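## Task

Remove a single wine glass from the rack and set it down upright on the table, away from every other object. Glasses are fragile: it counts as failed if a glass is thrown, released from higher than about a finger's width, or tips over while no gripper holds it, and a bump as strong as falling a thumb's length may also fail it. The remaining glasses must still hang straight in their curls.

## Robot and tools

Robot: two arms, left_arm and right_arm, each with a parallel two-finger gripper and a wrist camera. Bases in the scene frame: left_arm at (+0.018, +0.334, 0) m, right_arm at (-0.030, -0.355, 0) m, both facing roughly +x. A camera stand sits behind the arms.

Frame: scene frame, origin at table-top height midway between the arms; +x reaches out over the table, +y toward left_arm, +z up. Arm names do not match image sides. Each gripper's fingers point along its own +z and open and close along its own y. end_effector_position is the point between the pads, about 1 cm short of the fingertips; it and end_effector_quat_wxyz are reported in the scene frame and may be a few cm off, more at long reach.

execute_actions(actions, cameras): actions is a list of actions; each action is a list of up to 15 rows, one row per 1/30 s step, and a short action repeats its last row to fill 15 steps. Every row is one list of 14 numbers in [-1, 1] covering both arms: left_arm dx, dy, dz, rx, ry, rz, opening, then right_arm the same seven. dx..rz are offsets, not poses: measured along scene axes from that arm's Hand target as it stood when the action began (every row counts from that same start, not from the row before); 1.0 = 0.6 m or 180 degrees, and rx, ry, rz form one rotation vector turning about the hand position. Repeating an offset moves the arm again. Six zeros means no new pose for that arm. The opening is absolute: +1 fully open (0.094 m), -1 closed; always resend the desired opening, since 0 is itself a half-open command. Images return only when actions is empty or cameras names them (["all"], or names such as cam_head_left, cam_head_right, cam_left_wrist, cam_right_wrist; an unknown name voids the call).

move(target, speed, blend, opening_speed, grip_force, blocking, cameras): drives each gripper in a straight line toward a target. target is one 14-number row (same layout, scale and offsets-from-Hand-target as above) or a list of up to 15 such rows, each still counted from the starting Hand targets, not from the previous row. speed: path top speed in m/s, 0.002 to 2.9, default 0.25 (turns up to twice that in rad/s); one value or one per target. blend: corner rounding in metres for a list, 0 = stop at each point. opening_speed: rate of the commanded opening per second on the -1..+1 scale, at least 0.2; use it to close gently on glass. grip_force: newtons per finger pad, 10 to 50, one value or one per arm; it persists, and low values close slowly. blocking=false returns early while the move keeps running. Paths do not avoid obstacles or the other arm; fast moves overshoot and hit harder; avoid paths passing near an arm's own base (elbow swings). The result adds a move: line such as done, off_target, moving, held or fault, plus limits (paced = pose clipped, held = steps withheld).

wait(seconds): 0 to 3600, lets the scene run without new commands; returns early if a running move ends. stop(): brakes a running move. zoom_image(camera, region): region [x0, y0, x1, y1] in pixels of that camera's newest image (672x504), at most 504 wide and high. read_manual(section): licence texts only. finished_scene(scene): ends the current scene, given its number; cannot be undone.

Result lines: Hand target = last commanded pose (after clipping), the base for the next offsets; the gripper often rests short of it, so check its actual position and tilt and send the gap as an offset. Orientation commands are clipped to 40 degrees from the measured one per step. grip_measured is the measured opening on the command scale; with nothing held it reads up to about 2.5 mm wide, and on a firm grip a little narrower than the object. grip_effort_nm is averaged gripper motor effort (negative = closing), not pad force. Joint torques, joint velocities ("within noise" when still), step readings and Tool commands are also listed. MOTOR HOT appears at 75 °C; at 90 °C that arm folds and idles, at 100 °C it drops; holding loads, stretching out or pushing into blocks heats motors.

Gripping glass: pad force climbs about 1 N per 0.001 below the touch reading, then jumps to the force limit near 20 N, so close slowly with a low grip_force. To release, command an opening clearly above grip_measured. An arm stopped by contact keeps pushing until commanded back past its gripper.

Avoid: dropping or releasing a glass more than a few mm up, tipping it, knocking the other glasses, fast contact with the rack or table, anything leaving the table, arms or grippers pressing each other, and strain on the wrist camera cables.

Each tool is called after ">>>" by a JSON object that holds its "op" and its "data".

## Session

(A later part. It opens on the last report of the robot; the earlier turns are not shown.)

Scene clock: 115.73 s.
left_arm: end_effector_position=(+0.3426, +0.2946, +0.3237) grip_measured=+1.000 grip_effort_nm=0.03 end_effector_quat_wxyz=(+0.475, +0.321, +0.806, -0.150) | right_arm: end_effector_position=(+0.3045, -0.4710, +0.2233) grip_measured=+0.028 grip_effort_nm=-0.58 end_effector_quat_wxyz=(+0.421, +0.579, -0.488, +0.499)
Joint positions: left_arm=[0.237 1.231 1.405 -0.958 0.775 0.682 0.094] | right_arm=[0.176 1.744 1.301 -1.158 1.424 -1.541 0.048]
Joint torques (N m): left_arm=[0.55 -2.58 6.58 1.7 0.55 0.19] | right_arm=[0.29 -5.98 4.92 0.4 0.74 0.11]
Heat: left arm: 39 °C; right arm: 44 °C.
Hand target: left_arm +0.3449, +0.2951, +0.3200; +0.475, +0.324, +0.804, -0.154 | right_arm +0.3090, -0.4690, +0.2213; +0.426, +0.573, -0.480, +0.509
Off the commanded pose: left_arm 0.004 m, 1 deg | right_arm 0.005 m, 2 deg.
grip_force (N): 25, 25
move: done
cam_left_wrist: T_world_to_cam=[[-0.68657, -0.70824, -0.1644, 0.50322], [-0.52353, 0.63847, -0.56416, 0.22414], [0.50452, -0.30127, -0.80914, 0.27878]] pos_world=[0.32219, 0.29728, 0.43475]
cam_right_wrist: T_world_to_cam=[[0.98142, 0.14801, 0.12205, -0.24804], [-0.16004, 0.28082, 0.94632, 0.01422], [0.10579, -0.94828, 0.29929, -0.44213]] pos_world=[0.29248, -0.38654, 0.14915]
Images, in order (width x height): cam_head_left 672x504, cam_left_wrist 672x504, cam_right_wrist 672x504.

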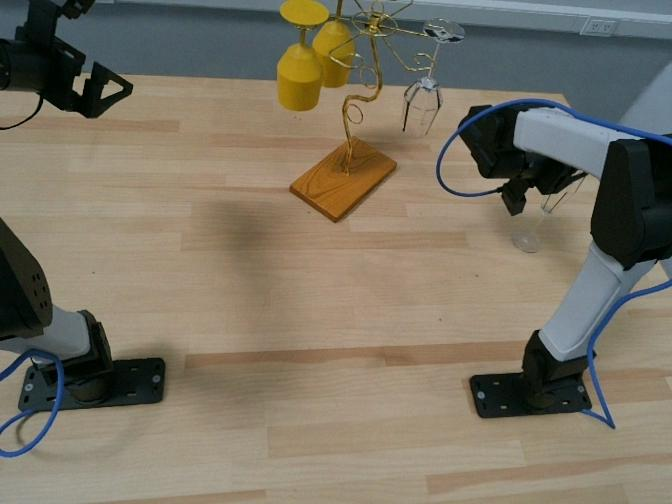

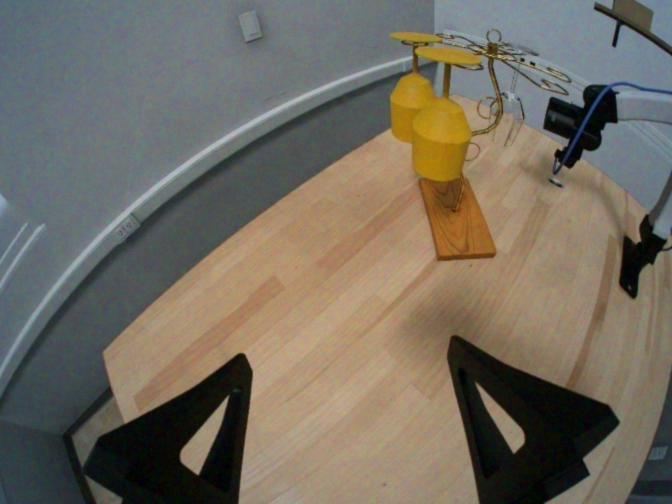

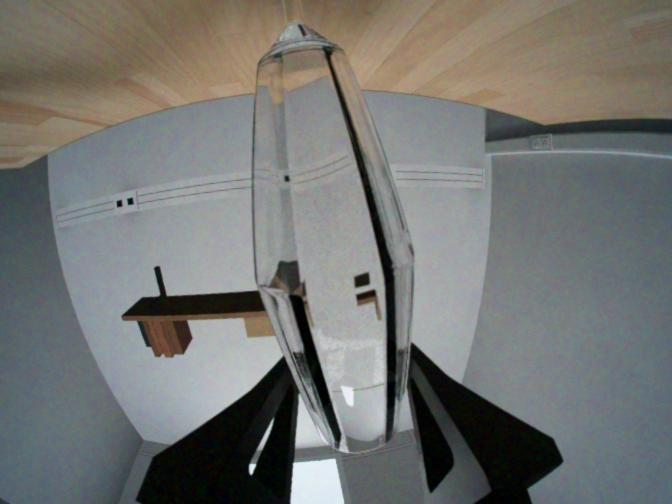

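>>> {"op": "move", "data": {"target": [0, 0, 0, 0, 0, 0, 1.0, 0, 0, 0, 0, 0, 0, 0.7], "opening_speed": 0.35, "cameras": ["cam_head_left", "cam_right_wrist"]}}

>>> {"op": "zoom_image", "data": {"camera": "cam_head_left", "region": [505, 140, 625, 260]}}

Scene clock: 119.07 s.
left_arm: end_effector_position=(+0.3426, +0.2946, +0.3237) grip_measured=+1.000 grip_effort_nm=0.03 end_effector_quat_wxyz=(+0.475, +0.321, +0.806, -0.150) | right_arm: end_effector_position=(+0.3046, -0.4712, +0.2250) grip_measured=+0.699 grip_effort_nm=0.06 end_effector_quat_wxyz=(+0.424, +0.576, -0.486, +0.502)
Joint positions: left_arm=[0.237 1.231 1.405 -0.958 0.775 0.682 0.094] | right_arm=[0.176 1.744 1.301 -1.157 1.434 -1.541 0.08]
Joint torques (N m): left_arm=[0.43 -2.63 6.58 1.61 0.55 0.15] | right_arm=[0.34 -5.86 4.96 0.42 0.61 0.09]
Heat: left arm: 39 °C; right arm: 44 °C.
Hand target: left_arm +0.3449, +0.2951, +0.3200; +0.475, +0.324, +0.804, -0.154 | right_arm +0.3090, -0.4690, +0.2212; +0.426, +0.573, -0.480, +0.509
Off the commanded pose: left_arm 0.004 m, 1 deg | right_arm 0.006 m, 1 deg.
grip_force (N): 25, 25
move: done
cam_right_wrist: T_world_to_cam=[[0.98112, 0.14949, 0.12269, -0.24773], [-0.16213, 0.28995, 0.94321, 0.01832], [0.10543, -0.94529, 0.30872, -0.44351]] pos_world=[0.29278, -0.38753, 0.15003]

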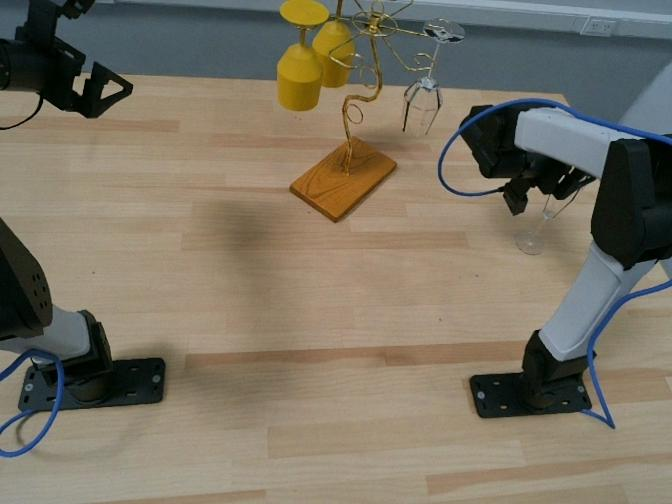

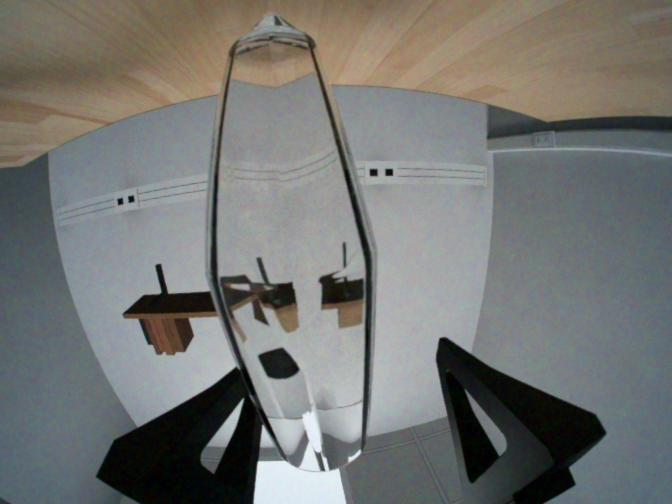

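Scaled by 4.200 from the camera's image (finer frame: 960x720).

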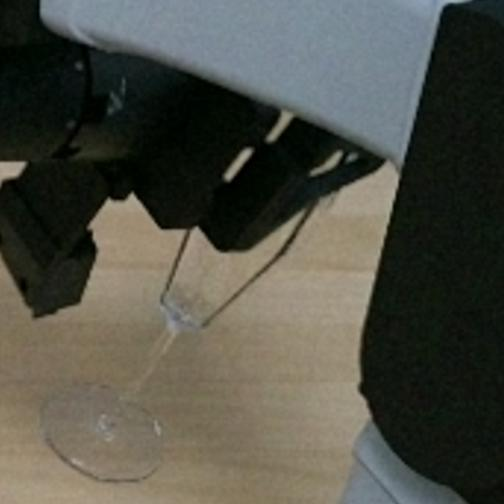

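>>> {"op": "move", "data": {"target": [0, 0, 0, 0, 0, 0, 1.0, 0, 0, 0, 0, 0, 0, 1.0], "opening_speed": 0.4, "cameras": ["cam_head_left", "cam_right_wrist"]}}

>>> {"op": "zoom_image", "data": {"camera": "cam_head_left", "region": [505, 140, 625, 260]}}

>>> {"op": "zoom_image", "data": {"camera": "cam_right_wrist", "region": [60, 150, 560, 504]}}

Scene clock: 120.43 s.
left_arm: end_effector_position=(+0.3426, +0.2946, +0.3237) grip_measured=+1.000 grip_effort_nm=0.03 end_effector_quat_wxyz=(+0.475, +0.321, +0.806, -0.150) | right_arm: end_effector_position=(+0.3046, -0.4712, +0.2250) grip_measured=+0.999 grip_effort_nm=0.06 end_effector_quat_wxyz=(+0.424, +0.576, -0.486, +0.502)
Joint positions: left_arm=[0.237 1.231 1.405 -0.958 0.775 0.682 0.094] | right_arm=[0.176 1.744 1.301 -1.157 1.434 -1.541 0.094]
Joint torques (N m): left_arm=[0.62 -2.44 6.79 1.63 0.6 0.2] | right_arm=[0.23 -6.01 4.9 0.42 0.64 0.11]
Heat: left arm: 39 °C; right arm: 44 °C.
Hand target: left_arm +0.3449, +0.2951, +0.3200; +0.475, +0.324, +0.804, -0.154 | right_arm +0.3090, -0.4690, +0.2212; +0.426, +0.573, -0.480, +0.509
Off the commanded pose: left_arm 0.004 m, 1 deg | right_arm 0.006 m, 1 deg.
grip_force (N): 25, 25
move: done
cam_right_wrist: T_world_to_cam=[[0.98112, 0.14949, 0.12269, -0.24773], [-0.16213, 0.28995, 0.94321, 0.01832], [0.10543, -0.94529, 0.30872, -0.44351]] pos_world=[0.29278, -0.38753, 0.15003]

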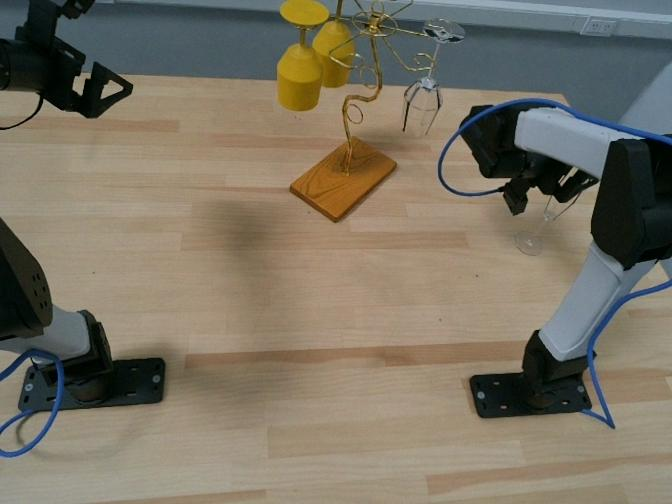

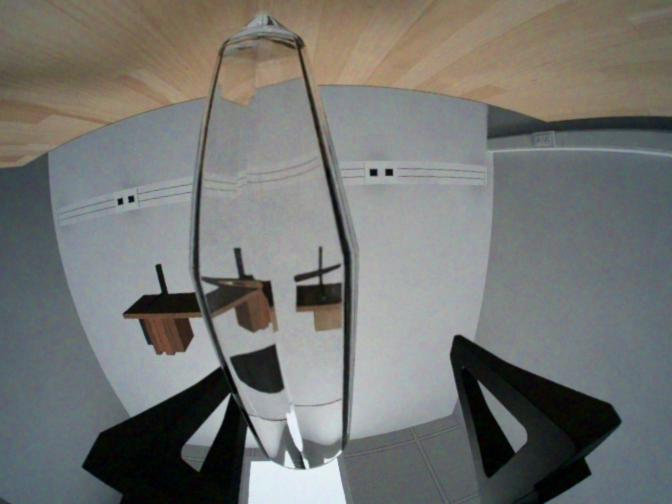

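Scaled by 4.200 from the camera's image (finer frame: 960x720).

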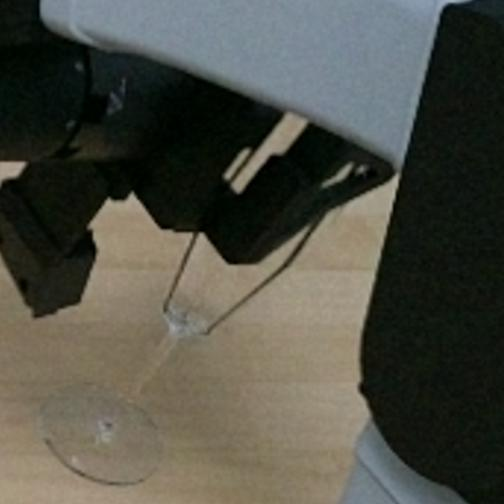

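Scaled by 1.008 from the camera's image (finer frame: 960x720).

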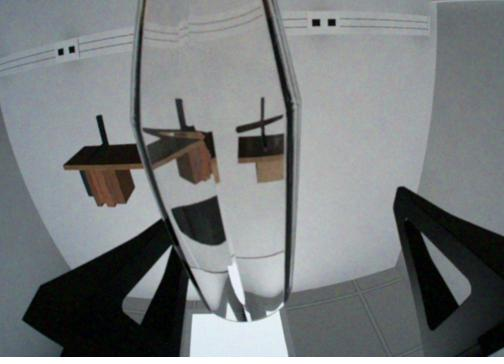

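>>> {"op": "zoom_image", "data": {"camera": "cam_head_left", "region": [505, 180, 585, 260]}}

>>> {"op": "zoom_image", "data": {"camera": "cam_right_wrist", "region": [170, 0, 400, 230]}}

>>> {"op": "zoom_image", "data": {"camera": "cam_right_wrist", "region": [150, 300, 354, 504]}}

Scaled by 6.300 from the camera's image (finer frame: 960x720).

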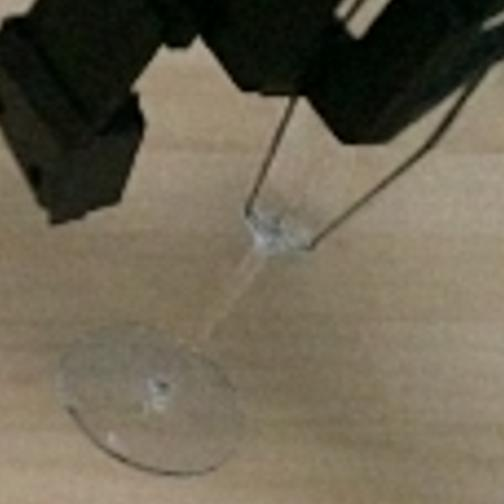

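Scaled by 2.191 from the camera's image (finer frame: 960x720).

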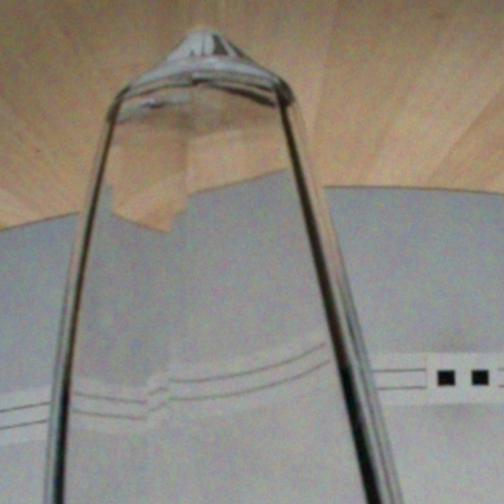

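Scaled by 2.471 from the camera's image (finer frame: 960x720).

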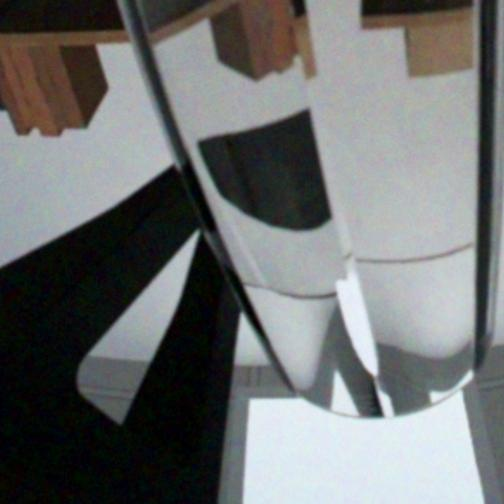

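>>> {"op": "execute_actions", "data": {"actions": [], "cameras": ["cam_head_left","cam_right_wrist"]}}

Scene clock: 126.33 s.
left_arm: end_effector_position=(+0.3426, +0.2946, +0.3237) grip_measured=+1.000 grip_effort_nm=0.03 end_effector_quat_wxyz=(+0.475, +0.321, +0.806, -0.150) | right_arm: end_effector_position=(+0.3046, -0.4712, +0.2250) grip_measured=+0.999 grip_effort_nm=0.06 end_effector_quat_wxyz=(+0.424, +0.576, -0.486, +0.502)
Joint positions: left_arm=[0.237 1.231 1.405 -0.958 0.775 0.682 0.094] | right_arm=[0.176 1.744 1.301 -1.157 1.434 -1.541 0.094]
Joint velocities: within noise
Joint torques (N m): left_arm=[0.66 -2.77 6.9 1.65 0.57 0.16] | right_arm=[0.29 -5.96 4.97 0.42 0.64 0.11]
Heat: left arm: 39 °C; right arm: 44 °C.
Hand target: left_arm +0.3449, +0.2951, +0.3200; +0.475, +0.324, +0.804, -0.154 | right_arm +0.3090, -0.4690, +0.2212; +0.426, +0.573, -0.480, +0.509
Tool commands: left_gripper/opening=+1.0 right_gripper/opening=+1.0
Off the commanded pose: left_arm 0.004 m, 1 deg | right_arm 0.006 m, 1 deg.
grip_force (N): 25, 25
camera_calibration:
cam_right_wrist: T_world_to_cam=[[0.98112, 0.14949, 0.12269, -0.24773], [-0.16213, 0.28995, 0.94321, 0.01832], [0.10543, -0.94529, 0.30872, -0.44351]] pos_world=[0.29278, -0.38753, 0.15003]
Images, in order (width x height): cam_head_left 672x504, cam_right_wrist 672x504.

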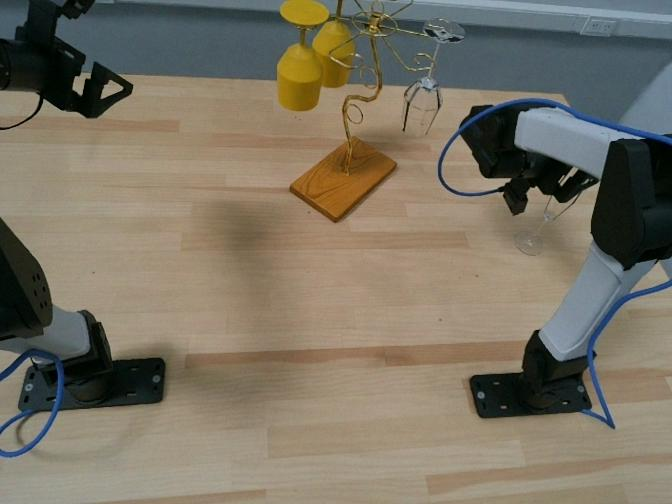

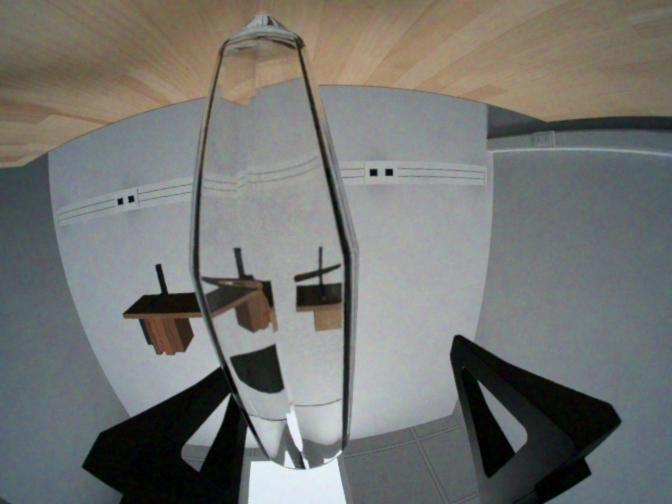

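>>> {"op": "move", "data": {"target": [[0,0,0,0,0,0,1,-0.033,-0.0075,0.005,0,0,0,1]], "speed": 0.04, "cameras": ["cam_head_left","cam_right_wrist"]}}

Scene clock: 127.93 s.
left_arm: end_effector_position=(+0.3426, +0.2946, +0.3237) grip_measured=+1.000 grip_effort_nm=0.04 end_effector_quat_wxyz=(+0.475, +0.321, +0.806, -0.150) | right_arm: end_effector_position=(+0.2928, -0.4733, +0.2109) grip_measured=+0.999 grip_effort_nm=0.06 end_effector_quat_wxyz=(+0.440, +0.588, -0.471, +0.488)
Joint positions: left_arm=[0.237 1.231 1.405 -0.958 0.775 0.682 0.094] | right_arm=[0.176 1.734 1.229 -1.154 1.435 -1.541 0.094]
Joint torques (N m): left_arm=[0.79 -2.47 6.65 1.72 0.46 0.17] | right_arm=[-0.14 -11.73 4.34 0.27 0.62 0.08]
Heat: left arm: 39 °C; right arm: 44 °C.
Hand target: left_arm +0.3449, +0.2951, +0.3200; +0.475, +0.324, +0.804, -0.154 | right_arm +0.2892, -0.4735, +0.2243; +0.426, +0.573, -0.480, +0.509
Off the commanded pose: left_arm 0.004 m, 1 deg | right_arm 0.014 m, 3 deg.
grip_force (N): 25, 25
move: off_target (right_arm)
cam_right_wrist: T_world_to_cam=[[0.98648, 0.15045, 0.06499, -0.22309], [-0.10826, 0.30055, 0.9476, 0.01865], [0.12303, -0.94183, 0.31277, -0.44432]] pos_world=[0.27675, -0.39051, 0.1358]

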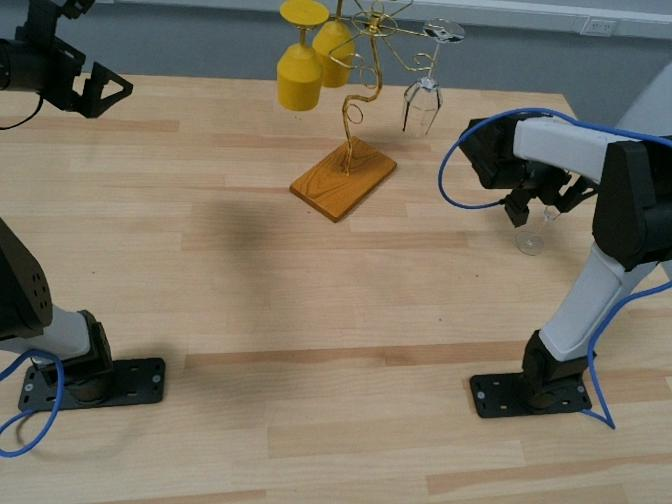

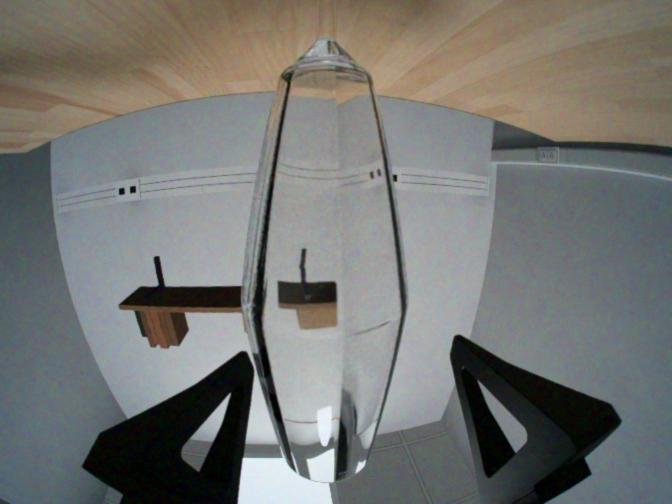

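>>> {"op": "move", "data": {"target": [[0,0,0,0,0,0,1,-0.012,-0.002,0.004,0,0,0,1]], "speed": 0.04, "cameras": ["cam_right_wrist"]}}

Scene clock: 130.07 s.
left_arm: end_effector_position=(+0.3426, +0.2946, +0.3237) grip_measured=+1.000 grip_effort_nm=0.04 end_effector_quat_wxyz=(+0.475, +0.321, +0.806, -0.150) | right_arm: end_effector_position=(+0.2858, -0.4745, +0.2144) grip_measured=+0.999 grip_effort_nm=0.06 end_effector_quat_wxyz=(+0.437, +0.586, -0.474, +0.491)
Joint positions: left_arm=[0.237 1.231 1.405 -0.958 0.775 0.682 0.094] | right_arm=[0.176 1.7 1.205 -1.154 1.435 -1.539 0.094]
Joint torques (N m): left_arm=[0.5 -2.39 6.72 1.65 0.53 0.18] | right_arm=[-0.01 -11.15 4.3 0.29 0.6 0.01]
Heat: left arm: 39 °C; right arm: 44 °C.
Hand target: left_arm +0.3449, +0.2951, +0.3200; +0.475, +0.324, +0.804, -0.154 | right_arm +0.2820, -0.4747, +0.2267; +0.426, +0.573, -0.480, +0.509
Off the commanded pose: left_arm 0.004 m, 1 deg | right_arm 0.013 m, 3 deg.
grip_force (N): 25, 25
move: off_target (right_arm)
cam_right_wrist: T_world_to_cam=[[0.98569, 0.15006, 0.07681, -0.21862], [-0.11925, 0.29864, 0.94689, 0.01729], [0.11915, -0.9425, 0.31226, -0.44473]] pos_world=[0.27054, -0.39152, 0.13929]

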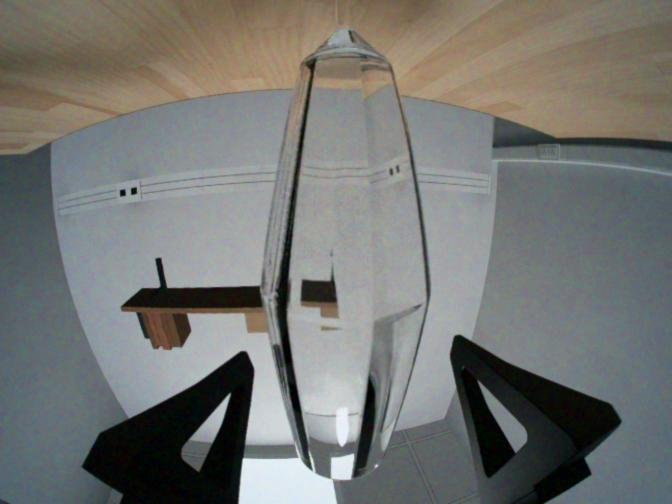

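>>> {"op": "move", "data": {"target": [[0,0,0,0,0,0,1,-0.008,0.041,0.0,0,0,0,1]], "speed": 0.05, "cameras": ["cam_right_wrist"]}}

Scene clock: 132.30 s.
left_arm: end_effector_position=(+0.3426, +0.2946, +0.3237) grip_measured=+1.000 grip_effort_nm=0.03 end_effector_quat_wxyz=(+0.475, +0.321, +0.806, -0.150) | right_arm: end_effector_position=(+0.2732, -0.4532, +0.2245) grip_measured=+0.999 grip_effort_nm=0.06 end_effector_quat_wxyz=(+0.421, +0.579, -0.475, +0.512)
Joint positions: left_arm=[0.237 1.231 1.405 -0.958 0.775 0.682 0.094] | right_arm=[0.26 1.751 1.265 -1.549 1.435 -1.103 0.094]
Joint torques (N m): left_arm=[0.59 -2.51 6.6 1.66 0.55 0.16] | right_arm=[0.16 -5.87 7.23 -0.72 0.34 0.16]
Heat: left arm: 39 °C; right arm: 44 °C.
Hand target: left_arm +0.3449, +0.2951, +0.3200; +0.475, +0.324, +0.804, -0.154 | right_arm +0.2772, -0.4502, +0.2267; +0.426, +0.573, -0.480, +0.509
Off the commanded pose: left_arm 0.004 m, 1 deg | right_arm 0.006 m, 1 deg.
joint sent to its limit (right arm) — joint 4 (wrist pitch), lower limit. The joint targets still meet the commanded pose.
grip_force (N): 25, 25
move: done
cam_right_wrist: T_world_to_cam=[[0.97647, 0.17796, 0.12181, -0.20507], [-0.17174, 0.30009, 0.93832, 0.01679], [0.13043, -0.93717, 0.32359, -0.4295]] pos_world=[0.25915, -0.37105, 0.14821]

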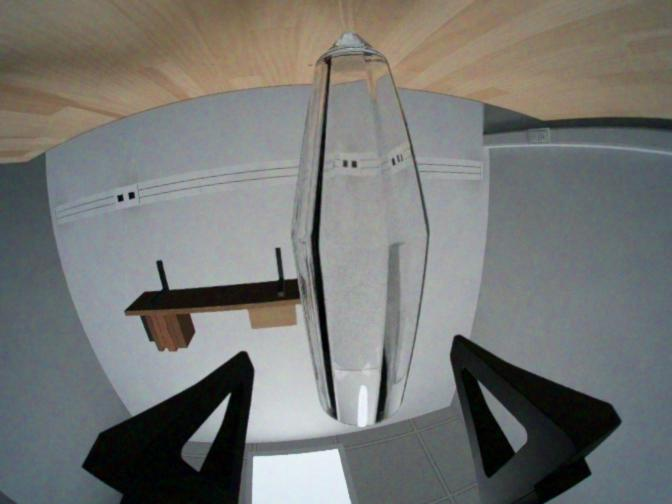

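>>> {"op": "move", "data": {"target": [[0,0,0,0,0,0,1,-0.007,0.062,0.005,0,0,0,1]], "speed": 0.06, "cameras": ["cam_right_wrist","cam_head_left"]}}

Scene clock: 133.87 s.
left_arm: end_effector_position=(+0.3426, +0.2946, +0.3237) grip_measured=+1.000 grip_effort_nm=0.03 end_effector_quat_wxyz=(+0.475, +0.321, +0.806, -0.150) | right_arm: end_effector_position=(+0.2794, -0.4132, +0.2173) grip_measured=+0.999 grip_effort_nm=0.06 end_effector_quat_wxyz=(+0.385, +0.617, -0.448, +0.520)
Joint positions: left_arm=[0.237 1.231 1.405 -0.958 0.775 0.682 0.094] | right_arm=[0.39 1.751 1.265 -1.55 1.388 -1.106 0.094]
Joint torques (N m): left_arm=[0.57 -2.52 6.87 1.67 0.51 0.23] | right_arm=[0.28 -11.48 5.48 -0.7 0.25 -0.03]
Heat: left arm: 39 °C; right arm: 44 °C.
Hand target: left_arm +0.3449, +0.2951, +0.3200; +0.475, +0.324, +0.804, -0.154 | right_arm +0.2730, -0.4130, +0.2297; +0.426, +0.573, -0.480, +0.509
Off the commanded pose: left_arm 0.004 m, 1 deg | right_arm 0.014 m, 8 deg.
joint sent to its limit (right arm) — joint 4 (wrist pitch), lower limit. The joint targets are off in orientation, not in position.
grip_force (N): 25, 25
move: off_target (right_arm)
cam_right_wrist: T_world_to_cam=[[0.95349, 0.27907, 0.11392, -0.16758], [-0.18514, 0.24396, 0.95195, -0.00983], [0.23787, -0.92876, 0.28428, -0.40854]] pos_world=[0.25514, -0.33027, 0.14458]
Images, in order (width x height): cam_head_left 672x504, cam_right_wrist 672x504.

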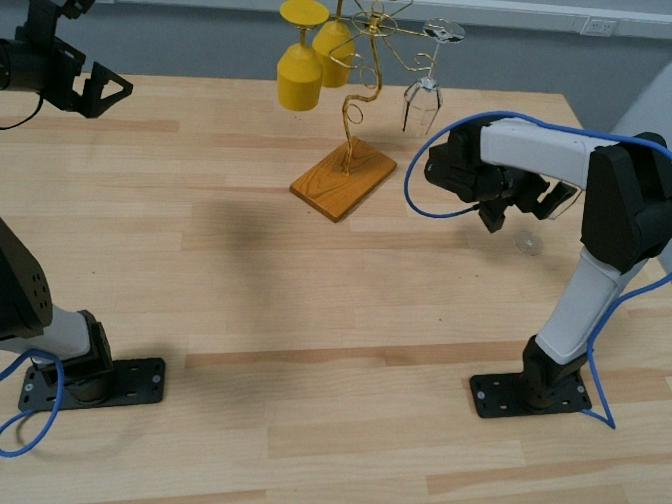

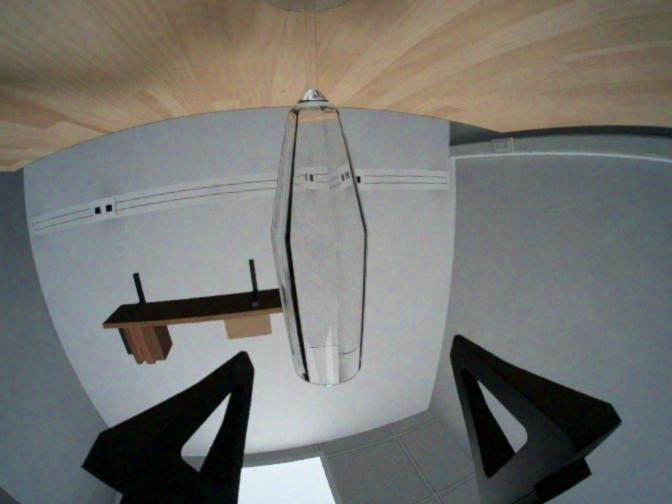

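>>> {"op": "move", "data": {"target": [[0,0,0,0,0,0,1,0.0,0.2,0.03,0,0,0.03,1]], "speed": 0.15, "cameras": ["all"]}}

Scene clock: 137.60 s.
left_arm: end_effector_position=(+0.3426, +0.2946, +0.3237) grip_measured=+1.000 grip_effort_nm=0.03 end_effector_quat_wxyz=(+0.475, +0.321, +0.806, -0.150) | right_arm: end_effector_position=(+0.2763, -0.2925, +0.2340) grip_measured=+0.999 grip_effort_nm=0.06 end_effector_quat_wxyz=(+0.254, +0.704, -0.353, +0.562)
Joint positions: left_arm=[0.237 1.231 1.405 -0.958 0.775 0.682 0.094] | right_arm=[0.771 1.695 1.335 -1.552 1.314 -1.18 0.094]
Joint torques (N m): left_arm=[0.44 -2.62 6.83 1.67 0.56 0.19] | right_arm=[-0.53 -10.35 7.36 -0.49 0.25 -0.05]
Heat: left arm: 39 °C; right arm: 44 °C.
Hand target: left_arm +0.3449, +0.2951, +0.3200; +0.475, +0.324, +0.804, -0.154 | right_arm +0.2729, -0.2929, +0.2477; +0.402, +0.595, -0.453, +0.529
Off the commanded pose: left_arm 0.004 m, 1 deg | right_arm 0.014 m, 24 deg.
joint sent to its limit (right arm) — joint 4 (wrist pitch), lower limit. The joint targets are off in orientation, not in position.
grip_force (N): 25, 25
move: off_target (right_arm)
cam_left_wrist: T_world_to_cam=[[-0.68657, -0.70824, -0.1644, 0.50322], [-0.52353, 0.63847, -0.56416, 0.22414], [0.50452, -0.30127, -0.80914, 0.27878]] pos_world=[0.32219, 0.29728, 0.43475]
cam_right_wrist: T_world_to_cam=[[0.79155, 0.59027, 0.1582, -0.07475], [-0.24852, 0.07443, 0.96576, -0.09105], [0.55829, -0.80377, 0.20561, -0.33399]] pos_world=[0.223, -0.21756, 0.16843]

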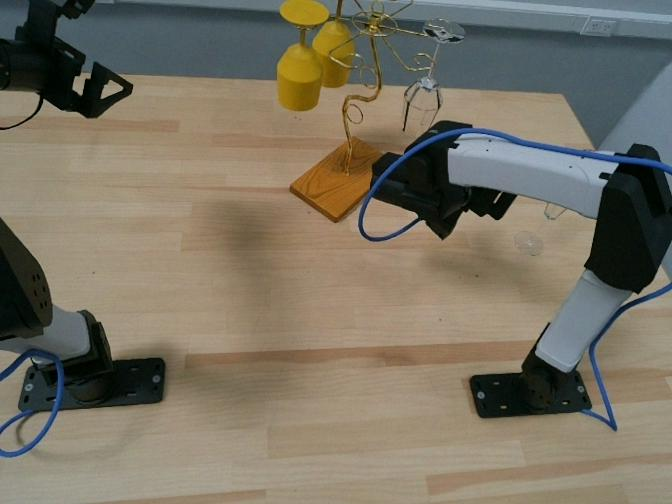

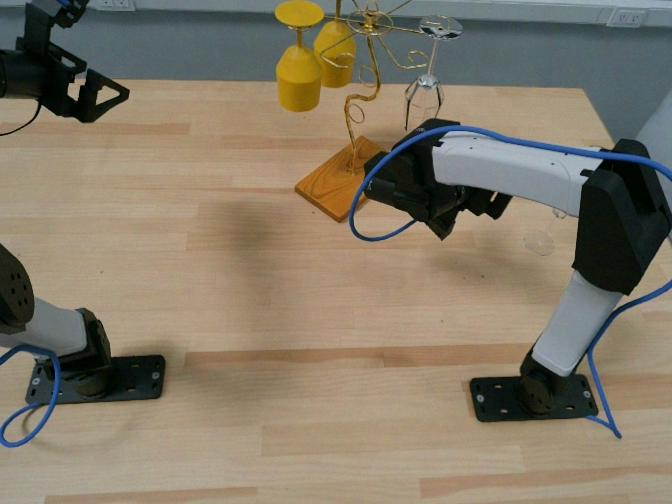

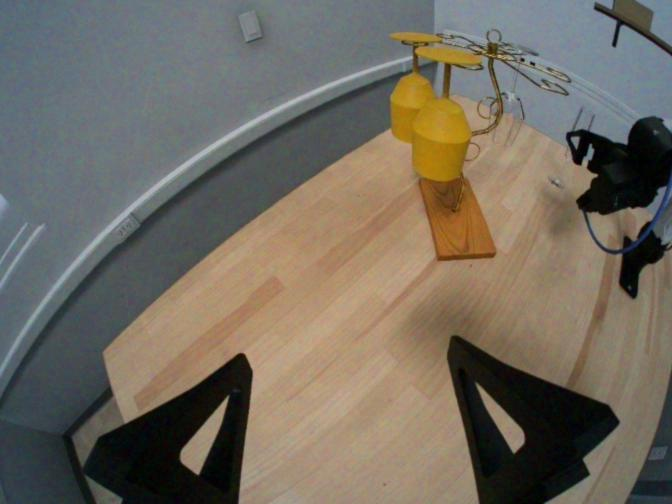

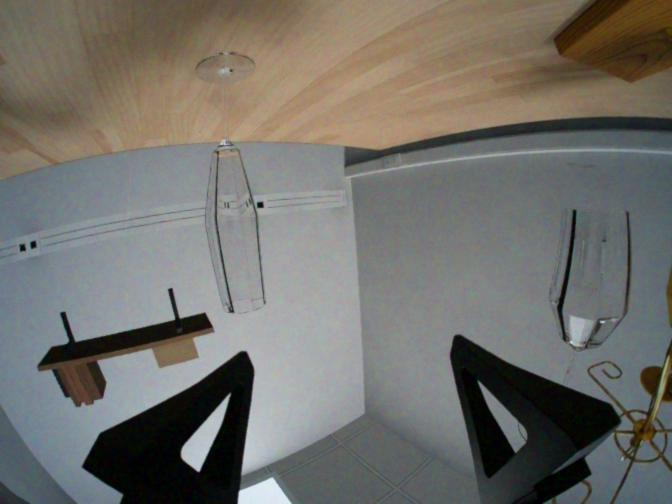

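>>> {"op": "finished_scene", "data": {"scene": 1}}

The scene is finished: the task was done.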